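# Refit the strap over corner guard around the carton

## Task

Slip the band back onto the carton so that it runs squarely around it and passes over the corner guard. When you finish, the guard must be sitting in its proper spot and the carton must rest flat and level.

## Robot and tools

Robot: two Trossen-style 6-joint arms with parallel grippers, left_arm and right_arm, mounted on opposite sides of the table. left_arm's base is at (+0.037, +0.461, +0.074) m on the +y side; right_arm's is at (-0.014, -0.452, +0.118) m. The arm names do not match the left and right of the images. Each arm carries one wrist camera: cam_left_wrist and cam_right_wrist, both 672x504.

Frame: everything uses the scene frame. The origin is the table centre, +z is up and the table top is at z = +0.020 m. Reported hand positions are the pinch point, midway between the fingers and 3 to 4 cm behind their tips. Fingers point along the gripper's +x and close along its y. Only the outer 1.5 cm of each finger face is flat. Printed positions and orientations can be off by a few cm, more at long reach.

A motion row always has 14 numbers, each in [-1, 1], even if only one arm should move: dx, dy, dz, rx, ry, rz, opening for left_arm, then the same seven for right_arm. dx, dy, dz are offsets along the scene axes, not poses; 1.0 equals 0.6 m. rx, ry, rz together form one rotation vector, turning the gripper about its own point, with 1.0 equal to 180 degrees. Offsets count from that arm's Hand target as it stood when the action or move began, so sending the same offset twice moves the arm twice as far. All zeros for an arm re-requests its current Hand target. The opening is absolute, not an offset: +1 is fully open (0.080 m), -1 fully closed; empty fingers touch at about -0.78. Closing from fully open takes at least about 0.6 s. To leave a gripper unchanged, resend its present opening; 0 is a real command (half open).

execute_actions(actions, cameras): actions is a list of actions; each action is a list of up to 15 rows, one per 1/30 s step, every row counted from the action's start pose, the last row held for the remaining steps. An empty list returns state plus all camera images. cameras picks images by name, ["all"] or [].

move(target, speed, blend, opening_speed, grip_force, blocking, cameras): target is one 14-number row or a list of up to 15 rows, each an offset from the same starting Hand targets (not chained). speed is in m/s, 0.002 to 4.3, default 0.25 (turning up to twice that in rad/s); one value or one per target. blend in m rounds corners between listed targets; 0 stops at each. opening_speed (0.2 or more, scale units per second) makes fingers change gradually. grip_force sets a per-pad limit, 8 to 34 N, one value or one per arm, and persists. blocking=false returns after about 0.5 s while the move continues. Paths are straight, finish together, last 0.5 to 10 s, and avoid nothing. Avoid paths passing near an arm's own base.

wait(seconds 0 to 10) lets time run; stop brakes a running move; zoom_image(camera, region [x0, y0, x1, y1], at most 504 by 504 pixels) enlarges part of the latest image; read_manual returns licence texts only; finished_scene(scene) ends the scene for good.

Results: each arm's end_effector_position (m), end_effector_quat_wxyz, velocities, Joint positions (last number is the measured opening in m), joint torques, external torque estimates, grip_measured (same scale as opening, about 2 mm error, reads narrower under a squeeze), grip_effort_n (motor effort, negative means closing; not pad force), and Hand target (last commanded pose after clipping, the base for the next offsets). "within noise" means the arm is still. Wrist depth gives a 7x7 grid of distances in mm per camera, rows split by " / ", "-" for no data. A move adds a move: line: done (within 8 mm and 2 degrees), off_target, moving, held (a check withheld a step or the clearance check stopped it), blocked (gripper stopped far from its goal and now holds there), or fault; limits=paced means clipping, limits=held means withheld steps.

Control behaviour: orientation commands are clipped to within 32 degrees of the current gripper orientation each step. Friction and weight leave grippers short, low or tilted; check after every move and send the remaining gap as an offset. To grip, command an opening about 0.08 below grip_measured at first contact. To stop pushing on something, send the target back past the gripper.

Avoid: dropping or releasing moving parts, letting anything fall or end off the table (fails the scene), fast hits on fixed or heavy things, arms colliding or one gripper squeezing the other's fingers, strain on camera cables, and large one-step targets (over-speed fault). Contact torque reaching the limits (waist 17.2, shoulder 21.3, elbow 21.3, wrist pitch 5.61, wrist yaw 5.59, wrist roll 5.24 N m) stops that arm for 10 s. Long heavy holds, stretched arms and pushing at unreachable poses heat motors; MOTOR HOT appears at 50 °C and at 95 °C the arm is held for 30 to 60 s or longer. Loose objects may occasionally be nudged by outside pushes.

Each tool is called in YAML: its name, and indented under it one key for each argument.

## Session

execute_actions:
  actions: []

Scene clock: 0.00 s.
left_arm: end_effector_position=(+0.3396, +0.3386, +0.3570) grip_measured=+1.000 grip_effort_n=n/a end_effector_quat_wxyz=(+0.908, -0.100, -0.016, -0.407) | right_arm: end_effector_position=(+0.3085, -0.3738, +0.2300) grip_measured=+1.000 grip_effort_n=n/a end_effector_quat_wxyz=(+0.491, -0.475, +0.380, +0.624)
Joint positions: left_arm=[1.507 1.086 0.518 0.723 0.77 -0.278 0.08] | right_arm=[-1.467 1.827 1.454 -1.235 -0.261 -1.685 0.08]
Joint velocities: within noise
Joint torques (N m): no reading
External joint torques (N m): no reading
Heat: left arm: hottest elbow 37 °C (+0.0 °C/min); right arm: hottest wrist yaw 39 °C (+0.0 °C/min).
Wrist depth (mm): cam_left_wrist=[- - - - 1175 1663 - / 638 862 - - 1222 2485 - / - - - - 1703 3728 611 / 795 897 1169 1602 1848 2300 607 / 804 886 953 - - 101 644 / - 76 - 1817 2099 - - / - - 1451 1545 1626 - -] | cam_right_wrist=[282 277 276 273 270 263 1004 / 283 281 279 276 272 271 1037 / 287 285 279 279 276 1046 1051 / 289 288 284 280 277 1056 1046 / 271 271 282 283 280 1098 995 / - - 270 264 266 - 85 / - 66 295 291 1098 - 82]
Hand target: left_arm +0.3394, +0.3387, +0.3584; +0.908, -0.099, -0.018, -0.408 | right_arm +0.3085, -0.3737, +0.2303; +0.492, -0.475, +0.380, +0.624
Tool commands: left_gripper/opening=+1.0 right_gripper/opening=+1.0

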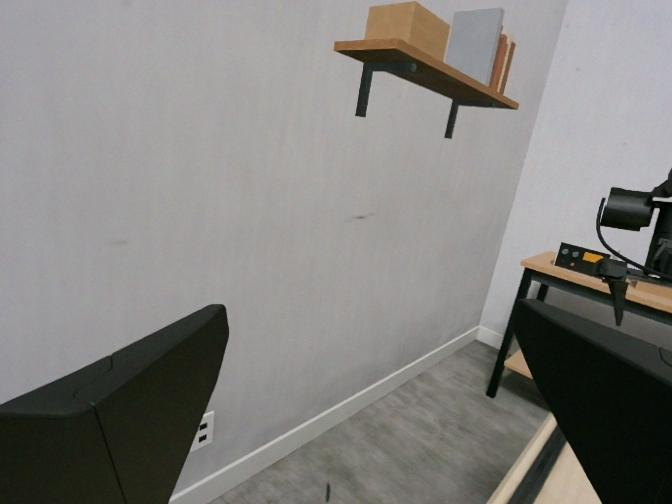

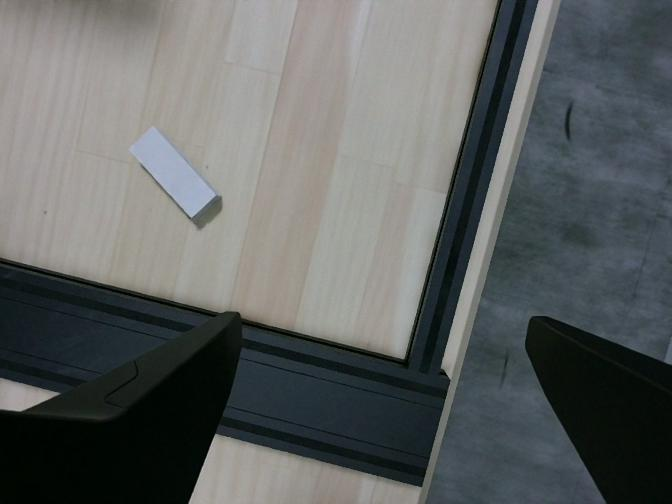

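move:
  target: [-0.516,-0.215,0.103,0.334,0.0725,-0.234,1,-0.431,0.26,0.316,0.122,0.012,-0.073,1]
  speed: 0.4
  cameras: ["all"]

Scene clock: 2.97 s.
left_arm: end_effector_position=(+0.0300, +0.2108, +0.4175) grip_measured=+1.000 grip_effort_n=-0.2 end_effector_quat_wxyz=(+0.631, +0.318, +0.316, -0.633) | right_arm: end_effector_position=(+0.0498, -0.2188, +0.4142) grip_measured=+1.000 grip_effort_n=1.2 end_effector_quat_wxyz=(+0.629, -0.317, +0.323, +0.632)
Joint positions: left_arm=[-0.046 1.225 1.705 -1.409 -0.023 -0.029 0.08] | right_arm=[-0.437 1.125 1.44 -1.3 -0.251 -0.343 0.08]
Joint torques (N m): left_arm=[-0.23 -2.23 6.26 1.12 -0.11 -0.17] | right_arm=[0.2 -3.1 6.6 1.46 -0.05 0.11]
External joint torques (N m): left_arm=[-0.24 0.42 1.03 -0.16 -0.1 -0.17] | right_arm=[0.21 -0.62 0.8 0.24 0.1 0.1]
Heat: left arm: hottest elbow 38 °C (+0.0 °C/min); right arm: hottest wrist yaw 39 °C (+0.0 °C/min).
Wrist depth (mm): cam_left_wrist=[1638 601 588 400 393 553 584 / 1651 559 559 387 387 446 526 / 1471 530 521 512 512 510 511 / 1423 502 502 497 497 - 489 / 1343 488 474 476 470 101 456 / - 76 459 454 449 - - / - 87 437 435 433 426 -] | cam_right_wrist=[1551 590 584 572 579 562 1509 / 556 - 563 545 541 538 1431 / 532 367 360 362 511 512 1361 / 508 488 341 343 482 490 485 / 479 484 447 462 465 469 466 / - - 445 445 444 98 85 / - 66 431 427 427 422 82]
Hand target: left_arm +0.0297, +0.2097, +0.4202; +0.633, +0.315, +0.314, -0.633 | right_arm +0.0499, -0.2177, +0.4198; +0.633, -0.315, +0.315, +0.633
Off the commanded pose: left_arm 0.003 m, 0 deg | right_arm 0.006 m, 1 deg.
move: done
camera_calibration:
cam_left_wrist: T_world_to_cam=[[-0.998509, 0.0126678, -0.0530925, 0.0571319], [0.0275267, 0.956813, -0.289398, -0.0506761], [0.0471336, -0.290428, -0.955735, 0.531772], [0, 0, 0, 1]] pos_world=[0.0333773, 0.202205, 0.496601]
cam_right_wrist: T_world_to_cam=[[0.999882, 0.00608793, -0.0141296, -0.0297747], [0.00176145, -0.95764, -0.287963, -0.0577811], [-0.0152841, 0.287904, -0.957537, 0.537275], [0, 0, 0, 1]] pos_world=[0.0380847, -0.209836, 0.497401]

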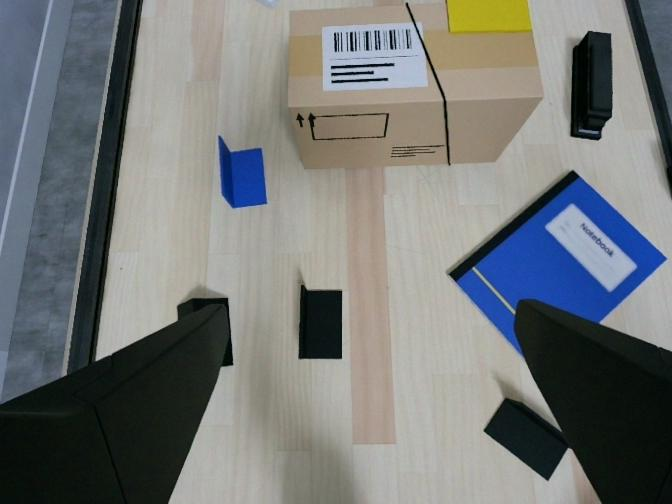

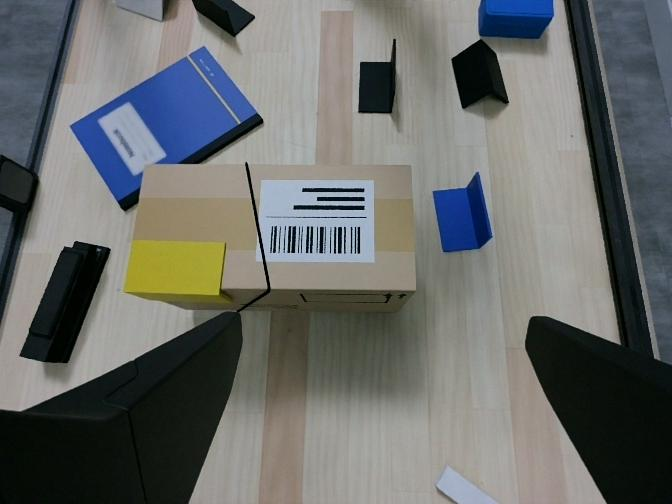

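zoom_image:
  camera: "cam_left_wrist"
  region: [280, 0, 560, 180]

zoom_image:
  camera: "cam_right_wrist"
  region: [120, 150, 430, 330]

zoom_image:
  camera: "cam_right_wrist"
  region: [340, 0, 560, 270]

zoom_image:
  camera: "cam_left_wrist"
  region: [160, 120, 380, 380]

Scaled by 1.800 from the camera's 672x504 image, which has a finer 960x720 frame.

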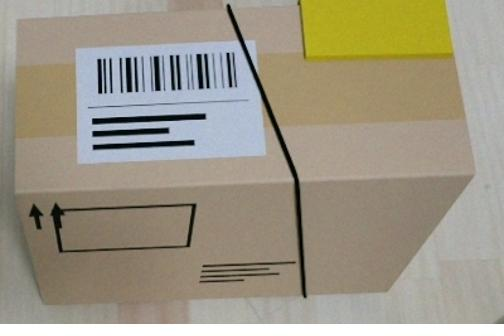

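Scaled by 1.626 from the camera's 672x504 image, which has a finer 960x720 frame.

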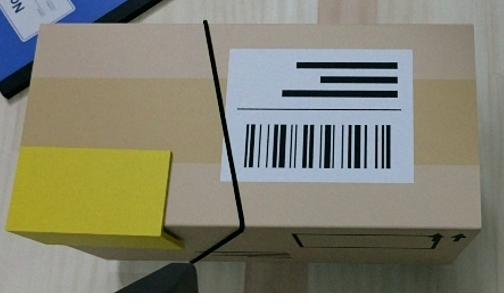

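Scaled by 1.867 from the camera's 672x504 image, which has a finer 960x720 frame.

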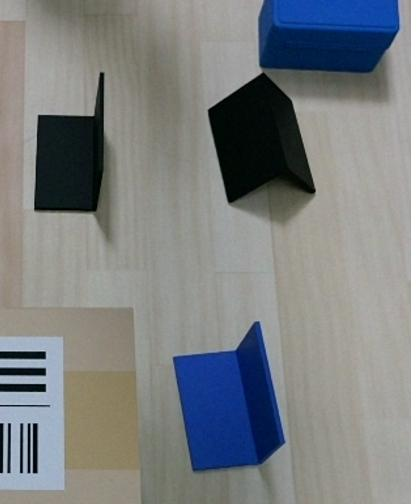

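Scaled by 1.938 from the camera's 672x504 image, which has a finer 960x720 frame.

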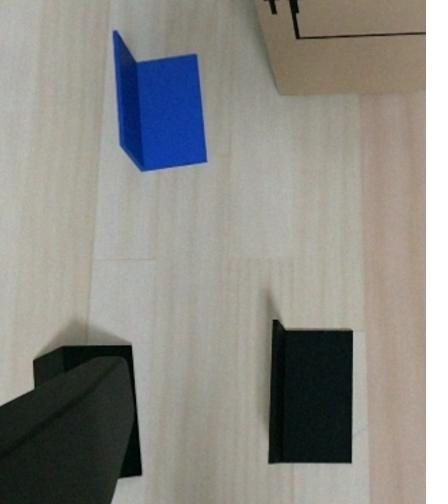

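move:
  target: [-0.167,-0.23,-0.1,0,0,0,1,-0.183,-0.075,-0.033,0,0,0,1]
  speed: 0.3
  cameras: ["all"]

zoom_image:
  camera: "cam_right_wrist"
  region: [180, 150, 500, 390]

zoom_image:
  camera: "cam_left_wrist"
  region: [180, 100, 500, 340]

Scene clock: 6.13 s.
left_arm: end_effector_position=(-0.0694, +0.0743, +0.3576) grip_measured=+1.000 grip_effort_n=-0.2 end_effector_quat_wxyz=(+0.631, +0.320, +0.316, -0.633) | right_arm: end_effector_position=(-0.0598, -0.2626, +0.4038) grip_measured=+1.000 grip_effort_n=1.2 end_effector_quat_wxyz=(+0.634, -0.309, +0.313, +0.637)
Joint positions: left_arm=[-0.348 1.656 1.796 -1.1 -0.202 -0.272 0.08] | right_arm=[0.422 0.928 1.303 -1.331 0.257 0.357 0.08]
Joint torques (N m): left_arm=[-0.1 -5.9 6.97 1.32 -0.23 -0.17] | right_arm=[0.23 -1.22 4.08 1.1 0.27 0.11]
External joint torques (N m): left_arm=[-0.09 1.03 0.73 0.08 -0.11 -0.17] | right_arm=[0.21 -0.23 -1.48 -0.13 0.13 0.11]
Heat: left arm: hottest elbow 39 °C (+19.6 °C/min); right arm: hottest wrist yaw 39 °C (+0.0 °C/min).
Wrist depth (mm): cam_left_wrist=[517 509 499 494 483 477 1423 / 488 481 303 297 286 458 456 / 466 298 288 286 282 441 427 / 445 424 382 388 412 418 410 / 427 420 412 407 406 101 393 / - 76 395 389 - - - / - 87 386 375 372 - -] | cam_right_wrist=[1584 585 579 585 576 587 557 / 1530 550 540 548 549 549 541 / 1551 518 516 353 350 348 510 / 1404 486 485 408 357 473 485 / 1275 463 457 457 457 461 459 / - - 435 438 436 98 85 / - 66 416 414 418 418 82]
Hand target: left_arm -0.0706, +0.0717, +0.3601; +0.633, +0.315, +0.314, -0.633 | right_arm -0.0599, -0.2627, +0.4000; +0.633, -0.314, +0.315, +0.633
Off the commanded pose: left_arm 0.004 m, 1 deg | right_arm 0.004 m, 1 deg.
move: done
camera_calibration:
cam_left_wrist: T_world_to_cam=[[-0.998323, 0.0143956, -0.056074, -0.0425573], [0.0298681, 0.957803, -0.28587, 0.0642168], [0.0495926, -0.287065, -0.956626, 0.439691], [0, 0, 0, 1]] pos_world=[-0.0662094, 0.0653256, 0.436592]
cam_right_wrist: T_world_to_cam=[[0.999901, 0.00706774, -0.0121753, 0.0794448], [0.00286038, -0.948799, -0.315867, -0.088912], [-0.0137844, 0.315801, -0.948725, 0.542144], [0, 0, 0, 1]] pos_world=[-0.0717095, -0.256131, 0.487229]

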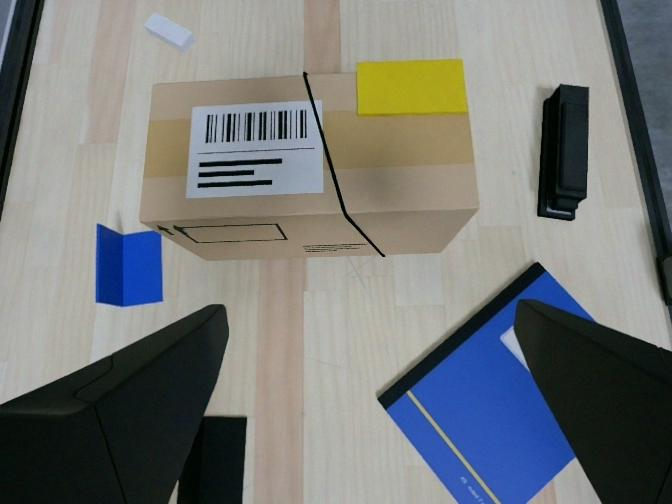

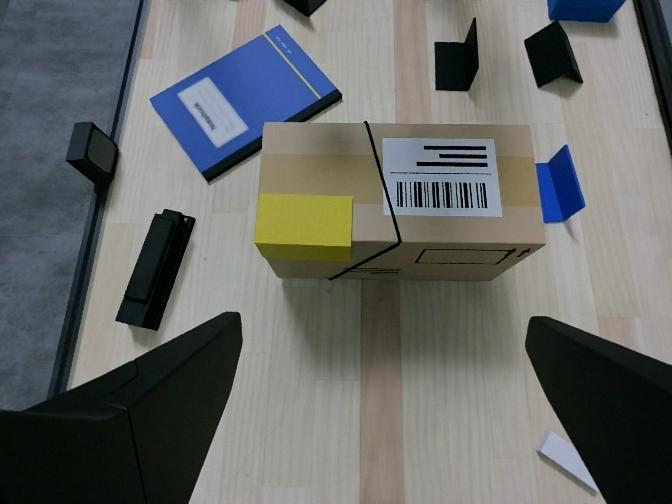

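Scaled by 1.575 from the camera's 672x504 image, which has a finer 960x720 frame.

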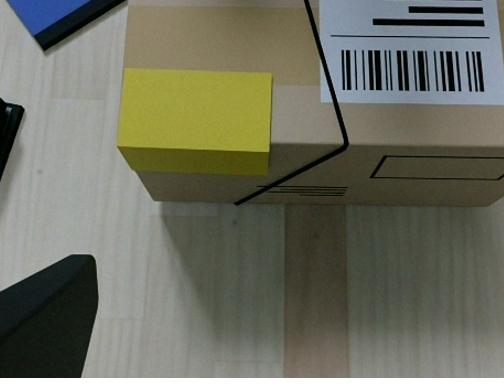

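Scaled by 1.575 from the camera's 672x504 image, which has a finer 960x720 frame.

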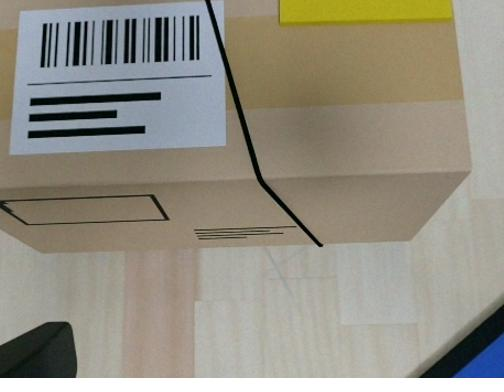

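move:
  target: [0,0,0,0,0,0,1,0.063,0.133,-0.30,0,0,0,-0.15]
  speed: 0.25
  cameras: ["all"]

zoom_image:
  camera: "cam_right_wrist"
  region: [230, 150, 550, 390]

Scene clock: 9.67 s.
left_arm: end_effector_position=(-0.0694, +0.0743, +0.3576) grip_measured=+1.000 grip_effort_n=-0.2 end_effector_quat_wxyz=(+0.631, +0.320, +0.316, -0.633) | right_arm: end_effector_position=(-0.0223, -0.1809, +0.2258) grip_measured=-0.148 grip_effort_n=-12.3 end_effector_quat_wxyz=(+0.636, -0.311, +0.310, +0.635)
Joint positions: left_arm=[-0.348 1.656 1.796 -1.1 -0.202 -0.272 0.08] | right_arm=[0.035 1.056 0.604 -0.456 0.034 0.04 0.028]
Joint torques (N m): left_arm=[-0.24 -5.78 7.15 1.31 -0.23 -0.17] | right_arm=[-0.28 -2.46 4.65 1.58 -0.14 -0.04]
External joint torques (N m): left_arm=[-0.2 1.04 0.98 0.08 -0.12 -0.18] | right_arm=[-0.28 0.34 -1.89 0.29 -0.16 -0.04]
Heat: left arm: hottest elbow 40 °C (+18.6 °C/min); right arm: hottest wrist yaw 39 °C (+0.0 °C/min).
Wrist depth (mm): cam_left_wrist=[514 506 499 491 487 478 1413 / 487 484 302 299 291 460 458 / 466 452 288 285 281 436 429 / 448 428 383 390 410 416 411 / 426 421 413 407 407 101 391 / - 76 394 390 - - - / - 87 377 375 373 - -] | cam_right_wrist=[354 172 173 362 173 173 350 / - 163 163 165 165 162 162 / 150 155 156 152 154 153 153 / 141 142 143 145 145 144 144 / 279 278 240 231 151 221 278 / 274 274 - 266 100 - 271 / - - - 256 254 75 -]
Hand target: left_arm -0.0706, +0.0717, +0.3601; +0.633, +0.315, +0.314, -0.633 | right_arm -0.0221, -0.1828, +0.2201; +0.633, -0.314, +0.315, +0.633
Off the commanded pose: left_arm 0.004 m, 1 deg | right_arm 0.006 m, 1 deg.
move: done
camera_calibration:
cam_left_wrist: T_world_to_cam=[[-0.998323, 0.0143956, -0.056074, -0.0425573], [0.0298681, 0.957803, -0.28587, 0.0642168], [0.0495926, -0.287065, -0.956626, 0.439691], [0, 0, 0, 1]] pos_world=[-0.0662094, 0.0653256, 0.436592]
cam_right_wrist: T_world_to_cam=[[0.999986, 0.00464616, -0.00264278, 0.036601], [0.00356333, -0.947983, -0.318301, -0.0670162], [-0.00398419, 0.318287, -0.947986, 0.348498], [0, 0, 0, 1]] pos_world=[-0.0349732, -0.174623, 0.309136]

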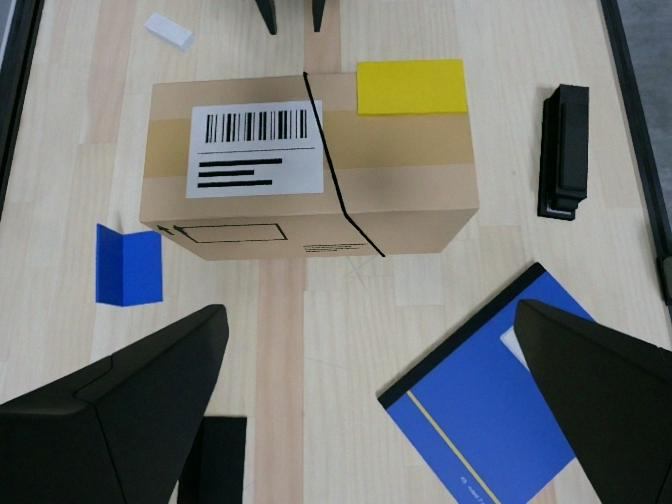

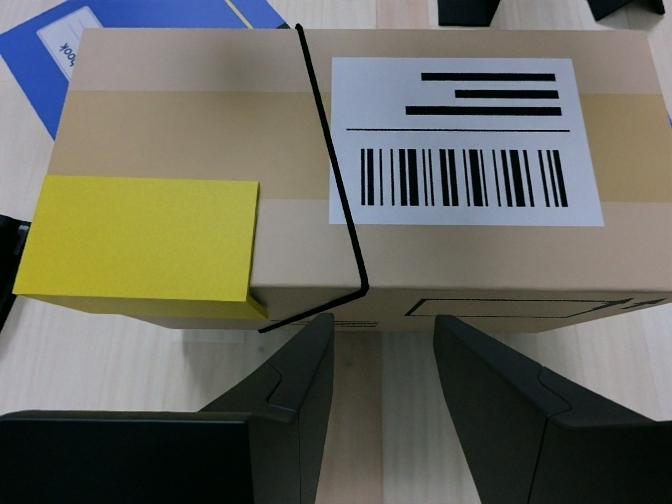

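Scaled by 1.575 from the camera's 672x504 image, which has a finer 960x720 frame.

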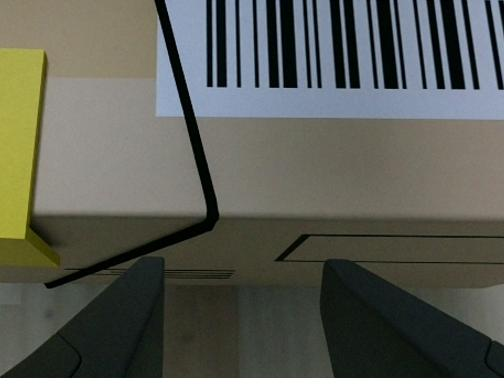

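move:
  target: [0,0,0,0,0,0,1,-0.005,0.032,-0.05,0,0,0,-0.3]
  speed: 0.1
  cameras: ["all"]

zoom_image:
  camera: "cam_right_wrist"
  region: [280, 200, 490, 360]

zoom_image:
  camera: "cam_left_wrist"
  region: [240, 0, 400, 120]

Scene clock: 11.33 s.
left_arm: end_effector_position=(-0.0694, +0.0743, +0.3576) grip_measured=+1.000 grip_effort_n=-0.2 end_effector_quat_wxyz=(+0.631, +0.320, +0.316, -0.633) | right_arm: end_effector_position=(-0.0241, -0.1640, +0.1983) grip_measured=-0.297 grip_effort_n=-14.2 end_effector_quat_wxyz=(+0.636, -0.310, +0.310, +0.635)
Joint positions: left_arm=[-0.348 1.656 1.796 -1.1 -0.202 -0.272 0.08] | right_arm=[0.039 1.183 0.557 -0.283 0.035 0.043 0.022]
Joint torques (N m): left_arm=[-0.22 -5.78 7.18 1.32 -0.22 -0.17] | right_arm=[0.29 -1.06 4.41 2.88 0.03 0.12]
External joint torques (N m): left_arm=[-0.2 1.08 0.97 0.08 -0.1 -0.17] | right_arm=[0.3 2.32 -1.84 1.6 0.02 0.12]
Heat: left arm: hottest elbow 40 °C (+15.9 °C/min); right arm: hottest wrist yaw 39 °C (+0.0 °C/min).
Wrist depth (mm): cam_left_wrist=[511 510 496 489 485 478 1413 / 487 479 304 299 293 458 459 / 466 297 288 286 280 437 428 / 446 428 381 388 414 417 409 / 427 418 414 407 405 101 393 / - 76 396 390 - - - / - - 376 376 357 - -] | cam_right_wrist=[144 142 142 141 141 141 141 / 135 133 134 132 132 132 132 / - 127 125 125 124 124 124 / - 113 117 116 118 119 117 / - 236 114 112 112 113 132 / 248 247 - 241 91 246 246 / - - - 230 86 - -]
Hand target: left_arm -0.0706, +0.0717, +0.3601; +0.633, +0.315, +0.314, -0.633 | right_arm -0.0251, -0.1637, +0.1900; +0.633, -0.315, +0.315, +0.633
Off the commanded pose: left_arm 0.004 m, 1 deg | right_arm 0.008 m, 1 deg.
move: done
camera_calibration:
cam_left_wrist: T_world_to_cam=[[-0.998323, 0.0143956, -0.056074, -0.0425573], [0.0298681, 0.957803, -0.28587, 0.0642168], [0.0495926, -0.287065, -0.956626, 0.439691], [0, 0, 0, 1]] pos_world=[-0.0662094, 0.0653256, 0.436592]
cam_right_wrist: T_world_to_cam=[[0.999979, 0.00493097, -0.00413156, 0.0386193], [0.00336291, -0.948183, -0.317706, -0.0599516], [-0.00548407, 0.317685, -0.94818, 0.316946], [0, 0, 0, 1]] pos_world=[-0.0366787, -0.157725, 0.281635]

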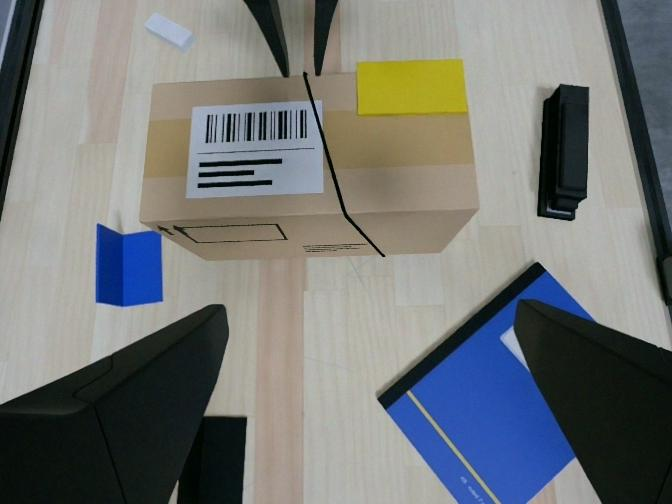

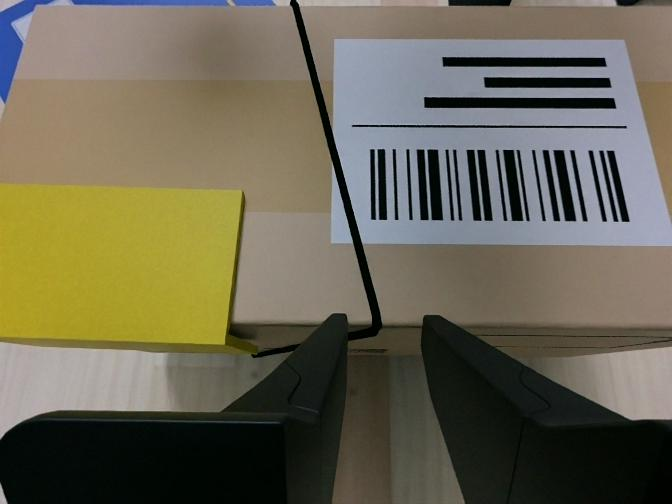

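Scaled by 2.400 from the camera's 672x504 image, which has a finer 960x720 frame.

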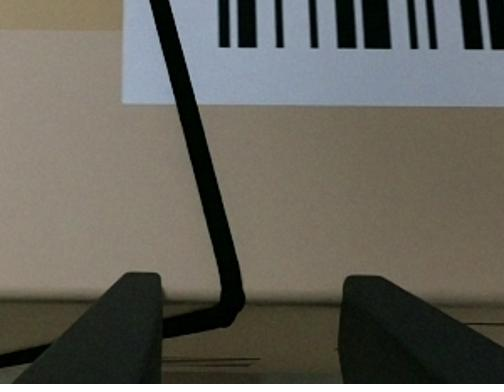

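Scaled by 3.150 from the camera's 672x504 image, which has a finer 960x720 frame.

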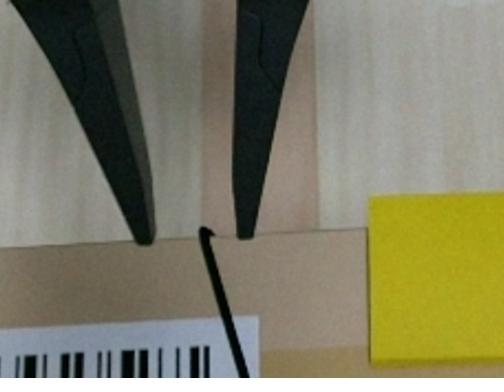

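move:
  target:
    - [0,0,0,0,0,0,1,-0.0025,0.004,-0.005,0,0,0,-0.3]
    - [0,0,0,0,0,0,1,-0.0025,0.004,-0.005,0,0,0,-1]
  speed: 0.05
  cameras: ["all"]

zoom_image:
  camera: "cam_right_wrist"
  region: [280, 200, 490, 360]

zoom_image:
  camera: "cam_left_wrist"
  region: [240, 0, 400, 120]

Scene clock: 12.93 s.
left_arm: end_effector_position=(-0.0694, +0.0743, +0.3576) grip_measured=+1.000 grip_effort_n=-0.2 end_effector_quat_wxyz=(+0.631, +0.320, +0.316, -0.633) | right_arm: end_effector_position=(-0.0259, -0.1622, +0.1979) grip_measured=-0.765 grip_effort_n=-69.5 end_effector_quat_wxyz=(+0.637, -0.308, +0.307, +0.636)
Joint positions: left_arm=[-0.348 1.656 1.796 -1.1 -0.202 -0.272 0.08] | right_arm=[0.048 1.188 0.553 -0.266 0.042 0.05 0.001]
Joint torques (N m): left_arm=[-0.23 -5.79 7.12 1.31 -0.23 -0.17] | right_arm=[0.07 0.2 4.53 3.06 -0.06 0.11]
External joint torques (N m): left_arm=[-0.23 0.97 0.97 0.07 -0.12 -0.17] | right_arm=[0.06 3.64 -1.77 1.75 -0.07 0.11]
Heat: left arm: hottest elbow 41 °C (+18.6 °C/min); right arm: hottest wrist yaw 39 °C (+0.0 °C/min).
Wrist depth (mm): cam_left_wrist=[510 510 498 486 484 476 1413 / 490 482 304 299 289 457 459 / 465 297 288 285 282 435 427 / 449 422 381 390 411 414 410 / 423 418 411 408 404 101 390 / - 76 396 391 385 - - / - - 373 375 368 - -] | cam_right_wrist=[- 146 146 146 145 145 145 / 138 136 138 136 135 135 135 / - 128 127 127 127 127 126 / - 116 118 118 121 121 120 / - 112 114 113 114 114 112 / 249 249 249 - 79 248 245 / - - - - - - -]
Hand target: left_arm -0.0706, +0.0717, +0.3601; +0.633, +0.315, +0.314, -0.633 | right_arm -0.0266, -0.1612, +0.1871; +0.633, -0.314, +0.315, +0.633
Off the commanded pose: left_arm 0.004 m, 1 deg | right_arm 0.011 m, 1 deg.
move: off_target (right_arm); target 2's new opening was sent with right_arm's hand 0.010 m and 1 deg from that target
camera_calibration:
cam_left_wrist: T_world_to_cam=[[-0.998323, 0.0143956, -0.056074, -0.0425573], [0.0298681, 0.957803, -0.28587, 0.0642168], [0.0495926, -0.287065, -0.956626, 0.439691], [0, 0, 0, 1]] pos_world=[-0.0662094, 0.0653256, 0.436592]
cam_right_wrist: T_world_to_cam=[[0.999981, 0.00539681, -0.00288494, 0.0402307], [0.0041638, -0.945526, -0.32552, -0.0563536], [-0.00448456, 0.325502, -0.945531, 0.316724], [0, 0, 0, 1]] pos_world=[-0.0385749, -0.156595, 0.281244]

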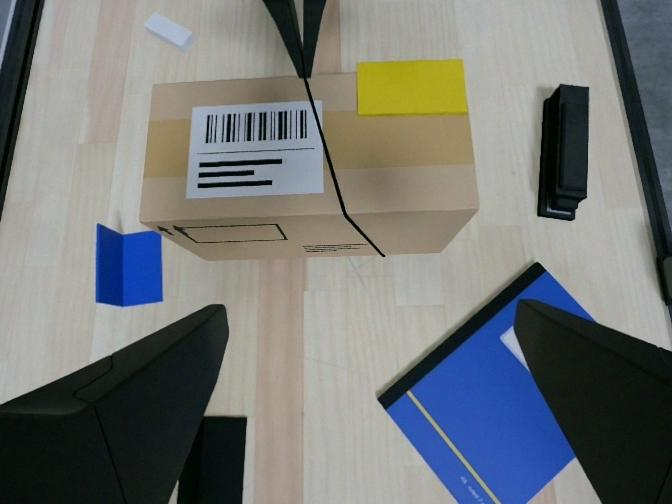

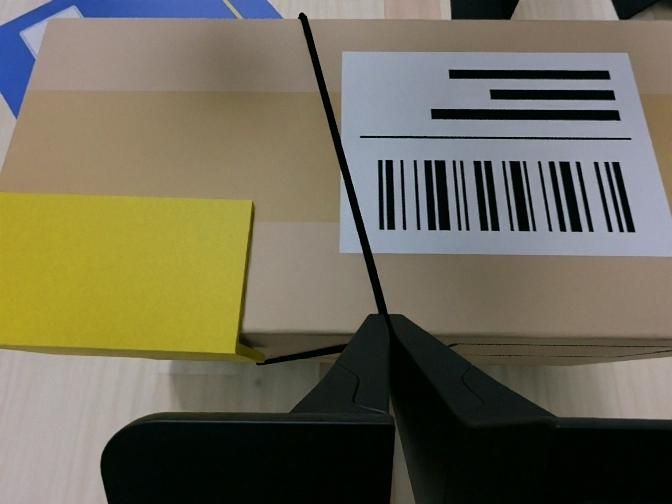

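Scaled by 2.400 from the camera's 672x504 image, which has a finer 960x720 frame.

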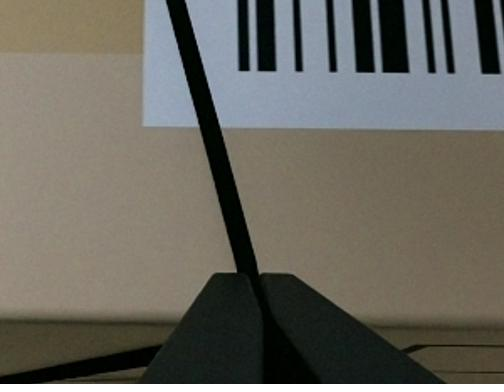

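Scaled by 3.150 from the camera's 672x504 image, which has a finer 960x720 frame.

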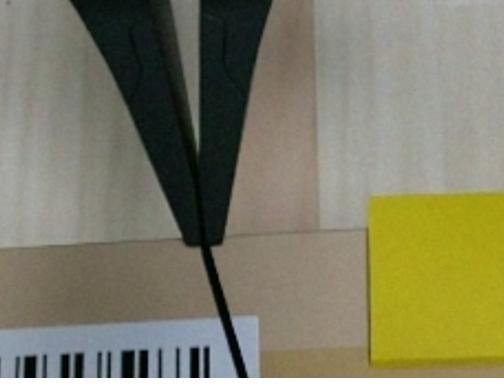

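move:
  target: [0,0,0,0,0,0,1,0,-0.022,0.042,0,0,0,-1]
  speed: 0.08
  cameras: ["all"]

zoom_image:
  camera: "cam_right_wrist"
  region: [230, 200, 490, 380]

zoom_image:
  camera: "cam_left_wrist"
  region: [240, 0, 400, 120]

Scene clock: 14.10 s.
left_arm: end_effector_position=(-0.0694, +0.0743, +0.3576) grip_measured=+1.000 grip_effort_n=-0.2 end_effector_quat_wxyz=(+0.631, +0.320, +0.316, -0.633) | right_arm: end_effector_position=(-0.0268, -0.1777, +0.2035) grip_measured=-0.765 grip_effort_n=-71.4 end_effector_quat_wxyz=(+0.629, -0.324, +0.321, +0.630)
Joint positions: left_arm=[-0.348 1.656 1.796 -1.1 -0.202 -0.272 0.08] | right_arm=[0.055 1.13 0.571 -0.388 0.041 0.053 0.001]
Joint torques (N m): left_arm=[-0.21 -5.79 7.14 1.32 -0.23 -0.17] | right_arm=[-0.05 -5.01 7.25 0.89 0.07 0.12]
External joint torques (N m): left_arm=[-0.26 1.14 0.92 0.08 -0.1 -0.17] | right_arm=[-0.05 -1.91 0.93 -0.35 0.05 0.12]
Heat: left arm: hottest elbow 41 °C (+17.0 °C/min); right arm: hottest wrist pitch 39 °C (+12.8 °C/min).
Wrist depth (mm): cam_left_wrist=[514 504 497 489 489 476 1404 / 488 479 304 297 294 458 456 / 465 298 289 286 281 438 427 / 442 435 385 390 410 415 409 / 424 426 412 407 405 101 392 / - 76 395 390 - - - / - - 370 373 355 - -] | cam_right_wrist=[- 140 140 139 139 139 138 / 135 133 134 132 132 132 132 / - - - 125 126 125 125 / - 118 120 120 121 120 119 / 260 258 254 192 186 253 253 / 251 249 250 - 79 249 246 / - - - - - - -]
Hand target: left_arm -0.0706, +0.0717, +0.3601; +0.633, +0.315, +0.314, -0.633 | right_arm -0.0267, -0.1745, +0.2122; +0.633, -0.315, +0.315, +0.633
Off the commanded pose: left_arm 0.004 m, 1 deg | right_arm 0.009 m, 1 deg.
move: off_target (right_arm)
camera_calibration:
cam_left_wrist: T_world_to_cam=[[-0.998323, 0.0143956, -0.056074, -0.0425573], [0.0298681, 0.957803, -0.28587, 0.0642168], [0.0495926, -0.287065, -0.956626, 0.439691], [0, 0, 0, 1]] pos_world=[-0.0662094, 0.0653256, 0.436592]
cam_right_wrist: T_world_to_cam=[[0.999949, 0.00966486, -0.00288053, 0.0419274], [0.00846247, -0.959485, -0.281634, -0.08039], [-0.00548577, 0.281595, -0.959518, 0.322163], [0, 0, 0, 1]] pos_world=[-0.0394777, -0.168258, 0.286601]

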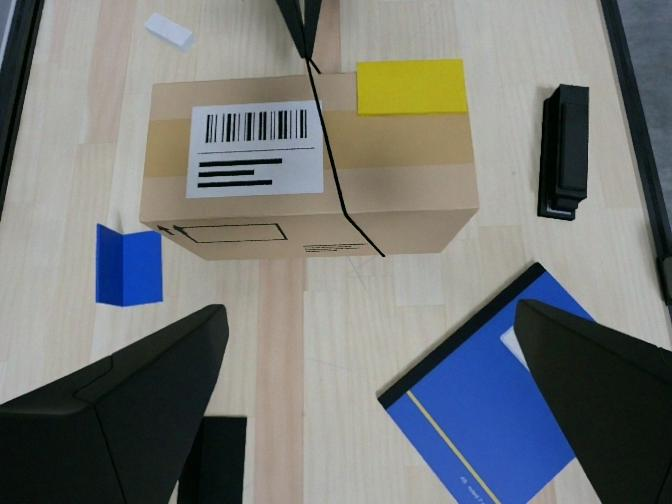

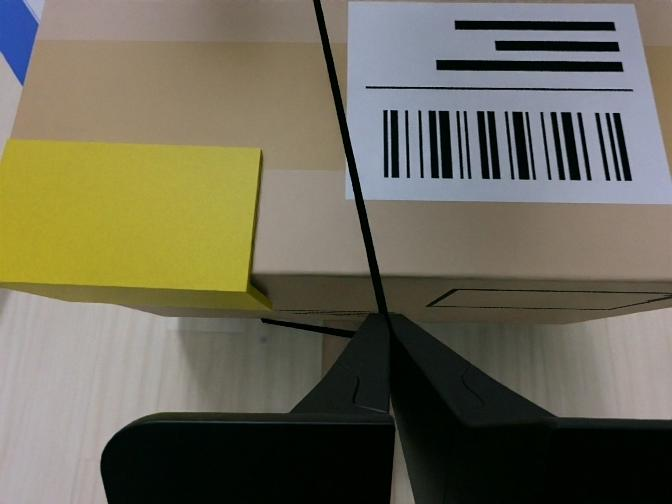

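Scaled by 1.938 from the camera's 672x504 image, which has a finer 960x720 frame.

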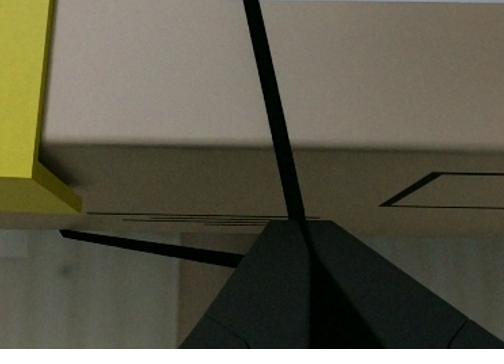

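Scaled by 3.150 from the camera's 672x504 image, which has a finer 960x720 frame.

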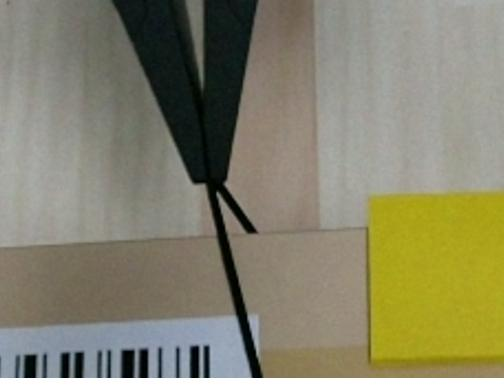

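move:
  target:
    - [0.005,-0.03,-0.06,0,0,0,-0.15,0,0,0.04,0,0,0,-1]
    - [0.017,-0.108,-0.192,0,0,0,-0.15,-0.105,0,0.04,0,0,0,-1]
  speed: 0.12
  blend: [0.01,0]
  cameras: ["all"]

zoom_image:
  camera: "cam_right_wrist"
  region: [250, 170, 490, 350]

zoom_image:
  camera: "cam_left_wrist"
  region: [250, 170, 490, 350]

Scene clock: 16.30 s.
left_arm: end_effector_position=(-0.0614, +0.0068, +0.2516) grip_measured=-0.147 grip_effort_n=-15.6 end_effector_quat_wxyz=(+0.635, +0.308, +0.313, -0.635) | right_arm: end_effector_position=(-0.0868, -0.1784, +0.2293) grip_measured=-0.765 grip_effort_n=-71.4 end_effector_quat_wxyz=(+0.632, -0.321, +0.318, +0.629)
Joint positions: left_arm=[-0.268 1.809 1.531 -0.648 -0.157 -0.215 0.028] | right_arm=[0.366 1.161 0.695 -0.51 0.227 0.312 0.001]
Joint torques (N m): left_arm=[0.2 -7.01 5.31 1.43 -0.04 0.23] | right_arm=[0.43 -3.62 7.86 1.03 0.22 0.12]
External joint torques (N m): left_arm=[0.19 1.36 -1.25 0.17 0.05 0.23] | right_arm=[0.43 -0.16 1.35 -0.2 0.09 0.12]
Heat: left arm: hottest elbow 41 °C (+14.7 °C/min); right arm: hottest wrist pitch 39 °C (+11.0 °C/min).
Wrist depth (mm): cam_left_wrist=[381 373 372 367 182 180 354 / 182 180 178 176 172 171 336 / 172 172 168 167 164 164 312 / 163 162 161 159 159 156 296 / 297 298 192 293 198 291 291 / 295 - 69 285 89 - - / - - 70 272 - - -] | cam_right_wrist=[347 342 340 170 170 352 170 / 327 320 161 163 163 161 162 / 313 312 149 153 153 153 154 / 255 294 140 144 144 145 146 / 244 283 280 139 189 253 246 / 269 274 273 - 79 274 273 / - - - - - - -]
Hand target: left_arm -0.0604, +0.0069, +0.2450; +0.633, +0.315, +0.314, -0.633 | right_arm -0.0896, -0.1745, +0.2362; +0.633, -0.314, +0.315, +0.633
Off the commanded pose: left_arm 0.007 m, 1 deg | right_arm 0.008 m, 1 deg.
move: done
camera_calibration:
cam_left_wrist: T_world_to_cam=[[-0.998918, 0.00516302, -0.0462114, -0.0419984], [0.0191493, 0.951307, -0.307651, 0.103164], [0.0423728, -0.308203, -0.950376, 0.316754], [0, 0, 0, 1]] pos_world=[-0.0573502, -0.000298819, 0.330833]
cam_right_wrist: T_world_to_cam=[[0.99999, 0.00440467, 0.000511128, 0.100347], [0.00436428, -0.957264, -0.289184, -0.0715364], [-0.000784477, 0.289184, -0.957273, 0.347914], [0, 0, 0, 1]] pos_world=[-0.0997612, -0.169532, 0.31231]

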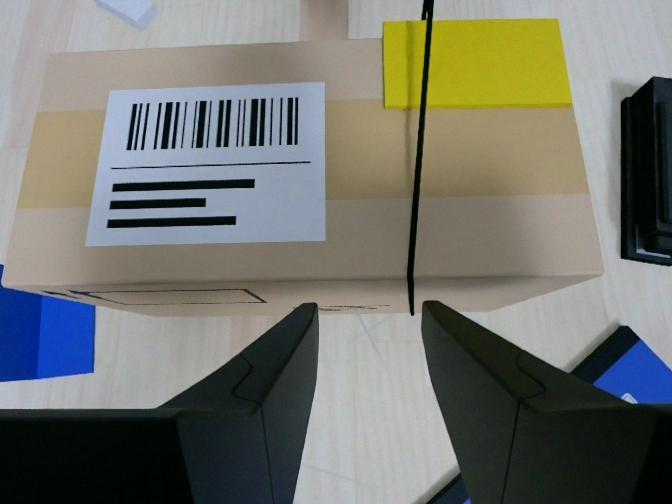

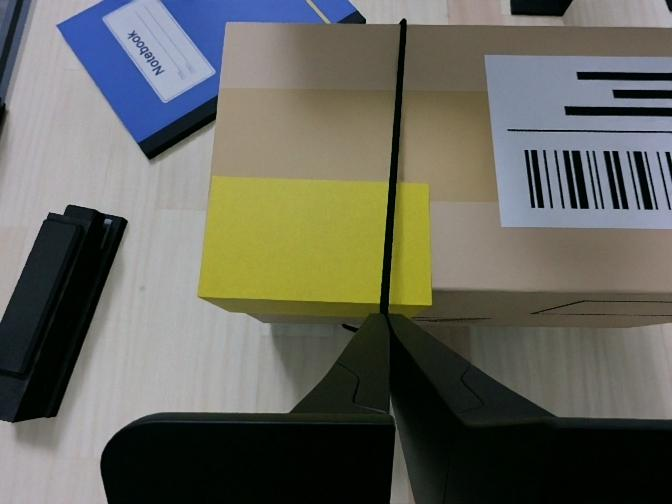

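Scaled by 2.100 from the camera's 672x504 image, which has a finer 960x720 frame.

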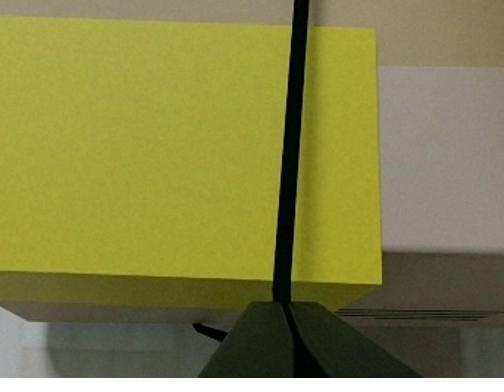

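Scaled by 2.100 from the camera's 672x504 image, which has a finer 960x720 frame.

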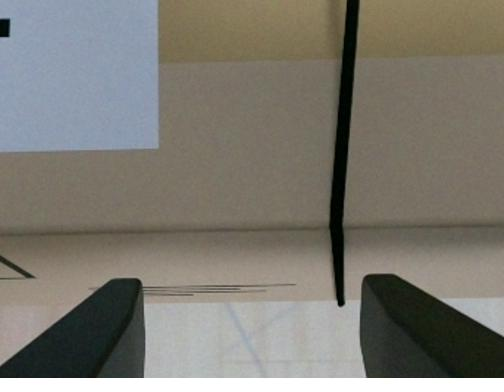

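move:
  target: [0,0,0,0,0,0,-0.15,-0.037,0,0,0,0,0,-1]
  speed: 0.1
  cameras: ["all"]

zoom_image:
  camera: "cam_left_wrist"
  region: [350, 0, 590, 180]

zoom_image:
  camera: "cam_left_wrist"
  region: [310, 210, 470, 330]

Scene clock: 17.53 s.
left_arm: end_effector_position=(-0.0614, +0.0067, +0.2517) grip_measured=-0.147 grip_effort_n=-15.6 end_effector_quat_wxyz=(+0.635, +0.308, +0.313, -0.635) | right_arm: end_effector_position=(-0.1078, -0.1781, +0.2294) grip_measured=-0.765 grip_effort_n=-71.4 end_effector_quat_wxyz=(+0.633, -0.322, +0.317, +0.628)
Joint positions: left_arm=[-0.268 1.809 1.531 -0.648 -0.157 -0.215 0.028] | right_arm=[0.462 1.207 0.726 -0.516 0.284 0.395 0.001]
Joint torques (N m): left_arm=[0.22 -7.06 5.18 1.43 -0.05 0.24] | right_arm=[0.6 -3.79 7.82 1.04 0.19 0.11]
External joint torques (N m): left_arm=[0.21 1.39 -1.45 0.16 0.04 0.24] | right_arm=[0.63 -0.08 1.38 -0.15 0.03 0.11]
Heat: left arm: hottest elbow 41 °C (+13.7 °C/min); right arm: hottest wrist pitch 39 °C (+10.3 °C/min).
Wrist depth (mm): cam_left_wrist=[381 375 372 368 182 359 352 / 183 180 179 176 172 170 337 / 172 172 169 167 165 164 315 / 163 163 161 160 158 156 296 / 298 300 192 294 197 292 293 / 293 - 69 284 89 - - / - - 70 272 - - -] | cam_right_wrist=[344 330 338 170 170 352 171 / 330 322 319 162 163 161 162 / 309 310 308 154 153 153 155 / 291 290 293 142 142 146 146 / 246 283 282 - 255 252 248 / 241 271 273 - 79 274 275 / - - - - - - -]
Hand target: left_arm -0.0604, +0.0069, +0.2451; +0.633, +0.315, +0.314, -0.633 | right_arm -0.1119, -0.1744, +0.2363; +0.633, -0.314, +0.315, +0.633
Off the commanded pose: left_arm 0.007 m, 1 deg | right_arm 0.009 m, 1 deg.
move: off_target (right_arm)
camera_calibration:
cam_left_wrist: T_world_to_cam=[[-0.998923, 0.00517774, -0.0461178, -0.0420295], [0.0191479, 0.951209, -0.307954, 0.10336], [0.0422731, -0.308505, -0.950283, 0.316687], [0, 0, 0, 1]] pos_world=[-0.0573507, -0.000400266, 0.330834]
cam_right_wrist: T_world_to_cam=[[0.999992, 0.00180057, 0.00359293, 0.120129], [0.00276569, -0.95697, -0.290175, -0.070959], [0.00291585, 0.290182, -0.956967, 0.348429], [0, 0, 0, 1]] pos_world=[-0.120948, -0.16923, 0.312412]

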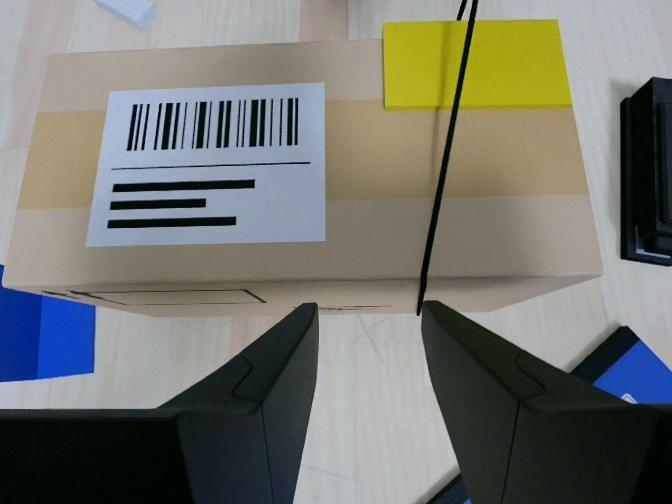

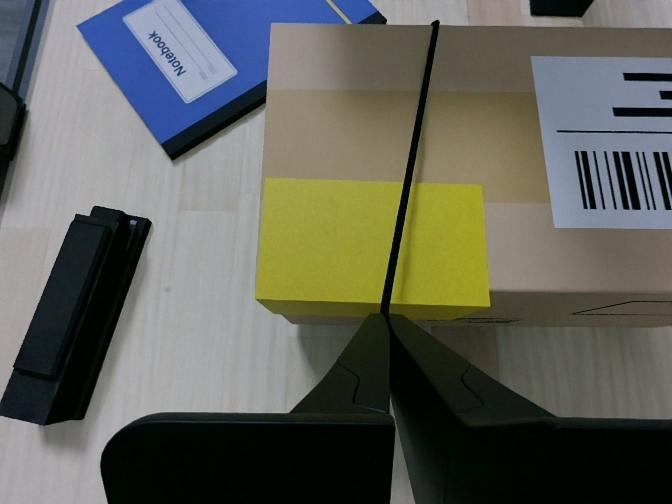

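Scaled by 2.100 from the camera's 672x504 image, which has a finer 960x720 frame.

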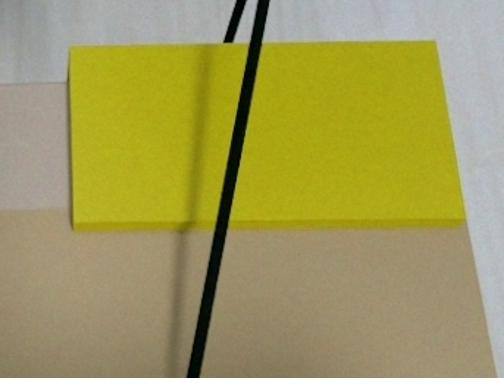

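Scaled by 3.150 from the camera's 672x504 image, which has a finer 960x720 frame.

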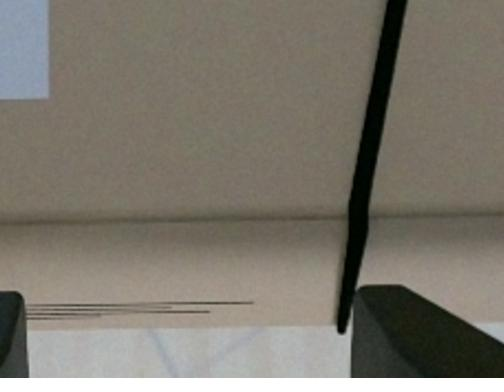

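move:
  target:
    - [0,0,0,0,0,0,-0.15,0.038,0.0,0,0,0,0,-1]
    - [0,0,0,0,0,0,-0.15,0.038,0.018,-0.066,0,0,0,-1]
  speed: 0.1
  blend: [0.01,0]
  cameras: ["all"]

zoom_image:
  camera: "cam_left_wrist"
  region: [350, 0, 590, 180]

zoom_image:
  camera: "cam_right_wrist"
  region: [250, 200, 490, 380]

Scene clock: 19.23 s.
left_arm: end_effector_position=(-0.0614, +0.0067, +0.2517) grip_measured=-0.147 grip_effort_n=-15.6 end_effector_quat_wxyz=(+0.635, +0.308, +0.313, -0.635) | right_arm: end_effector_position=(-0.0894, -0.1640, +0.2052) grip_measured=-0.765 grip_effort_n=-71.4 end_effector_quat_wxyz=(+0.635, -0.310, +0.311, +0.635)
Joint positions: left_arm=[-0.268 1.809 1.531 -0.648 -0.157 -0.215 0.028] | right_arm=[0.355 1.242 0.628 -0.329 0.225 0.298 0.001]
Joint torques (N m): left_arm=[0.24 -7.09 5.2 1.44 -0.04 0.23] | right_arm=[-0.47 -1.75 4.14 2.88 -0.09 -0.04]
External joint torques (N m): left_arm=[0.26 1.48 -1.5 0.15 0.05 0.23] | right_arm=[-0.47 2.05 -2.11 1.63 -0.22 -0.04]
Heat: left arm: hottest elbow 41 °C (+12.5 °C/min); right arm: hottest wrist pitch 39 °C (+9.4 °C/min).
Wrist depth (mm): cam_left_wrist=[381 374 372 367 177 350 356 / 182 180 179 177 171 171 332 / 172 172 168 167 165 164 316 / 163 162 161 160 158 157 297 / 297 301 191 294 197 292 291 / 293 - 69 284 89 - - / - - 70 271 - - -] | cam_right_wrist=[332 - 151 149 149 149 149 / 314 305 140 140 142 140 140 / 296 294 133 132 132 132 130 / 249 279 121 121 122 126 124 / 235 263 117 116 116 120 120 / 249 253 253 - 79 253 252 / - - - - - - -]
Hand target: left_arm -0.0604, +0.0069, +0.2451; +0.633, +0.315, +0.314, -0.633 | right_arm -0.0889, -0.1637, +0.1966; +0.633, -0.314, +0.315, +0.633
Off the commanded pose: left_arm 0.007 m, 1 deg | right_arm 0.009 m, 1 deg.
move: off_target (right_arm)
camera_calibration:
cam_left_wrist: T_world_to_cam=[[-0.998923, 0.00517774, -0.0461178, -0.0420295], [0.0191479, 0.951209, -0.307954, 0.10336], [0.0422731, -0.308505, -0.950283, 0.316687], [0, 0, 0, 1]] pos_world=[-0.0573507, -0.000400266, 0.330834]
cam_right_wrist: T_world_to_cam=[[0.999973, 0.00534032, -0.00505126, 0.104179], [0.00346214, -0.948342, -0.31723, -0.0575995], [-0.00648443, 0.317204, -0.948335, 0.322966], [0, 0, 0, 1]] pos_world=[-0.101882, -0.157626, 0.288534]

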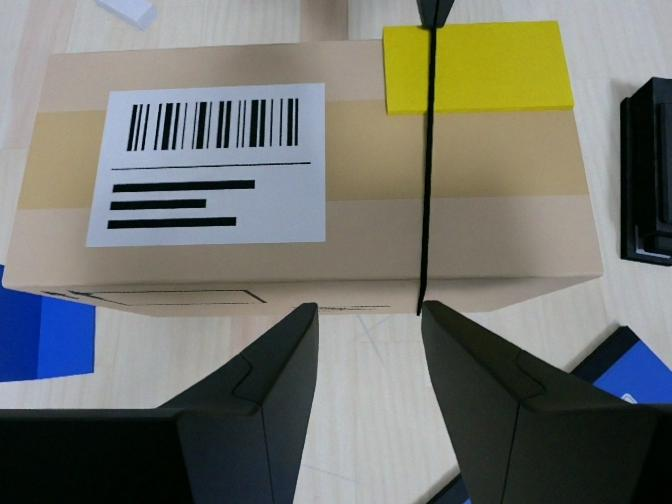

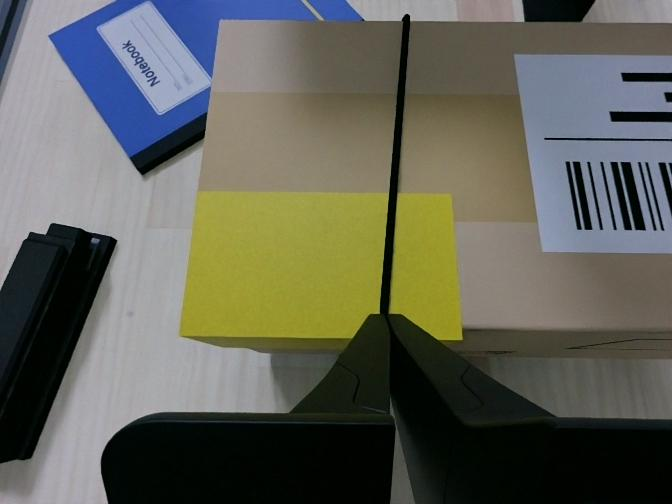

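Scaled by 2.100 from the camera's 672x504 image, which has a finer 960x720 frame.

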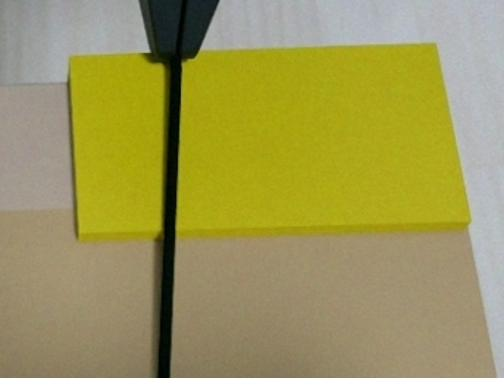

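Scaled by 2.100 from the camera's 672x504 image, which has a finer 960x720 frame.

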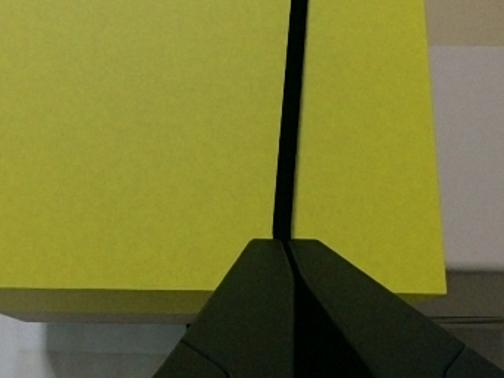

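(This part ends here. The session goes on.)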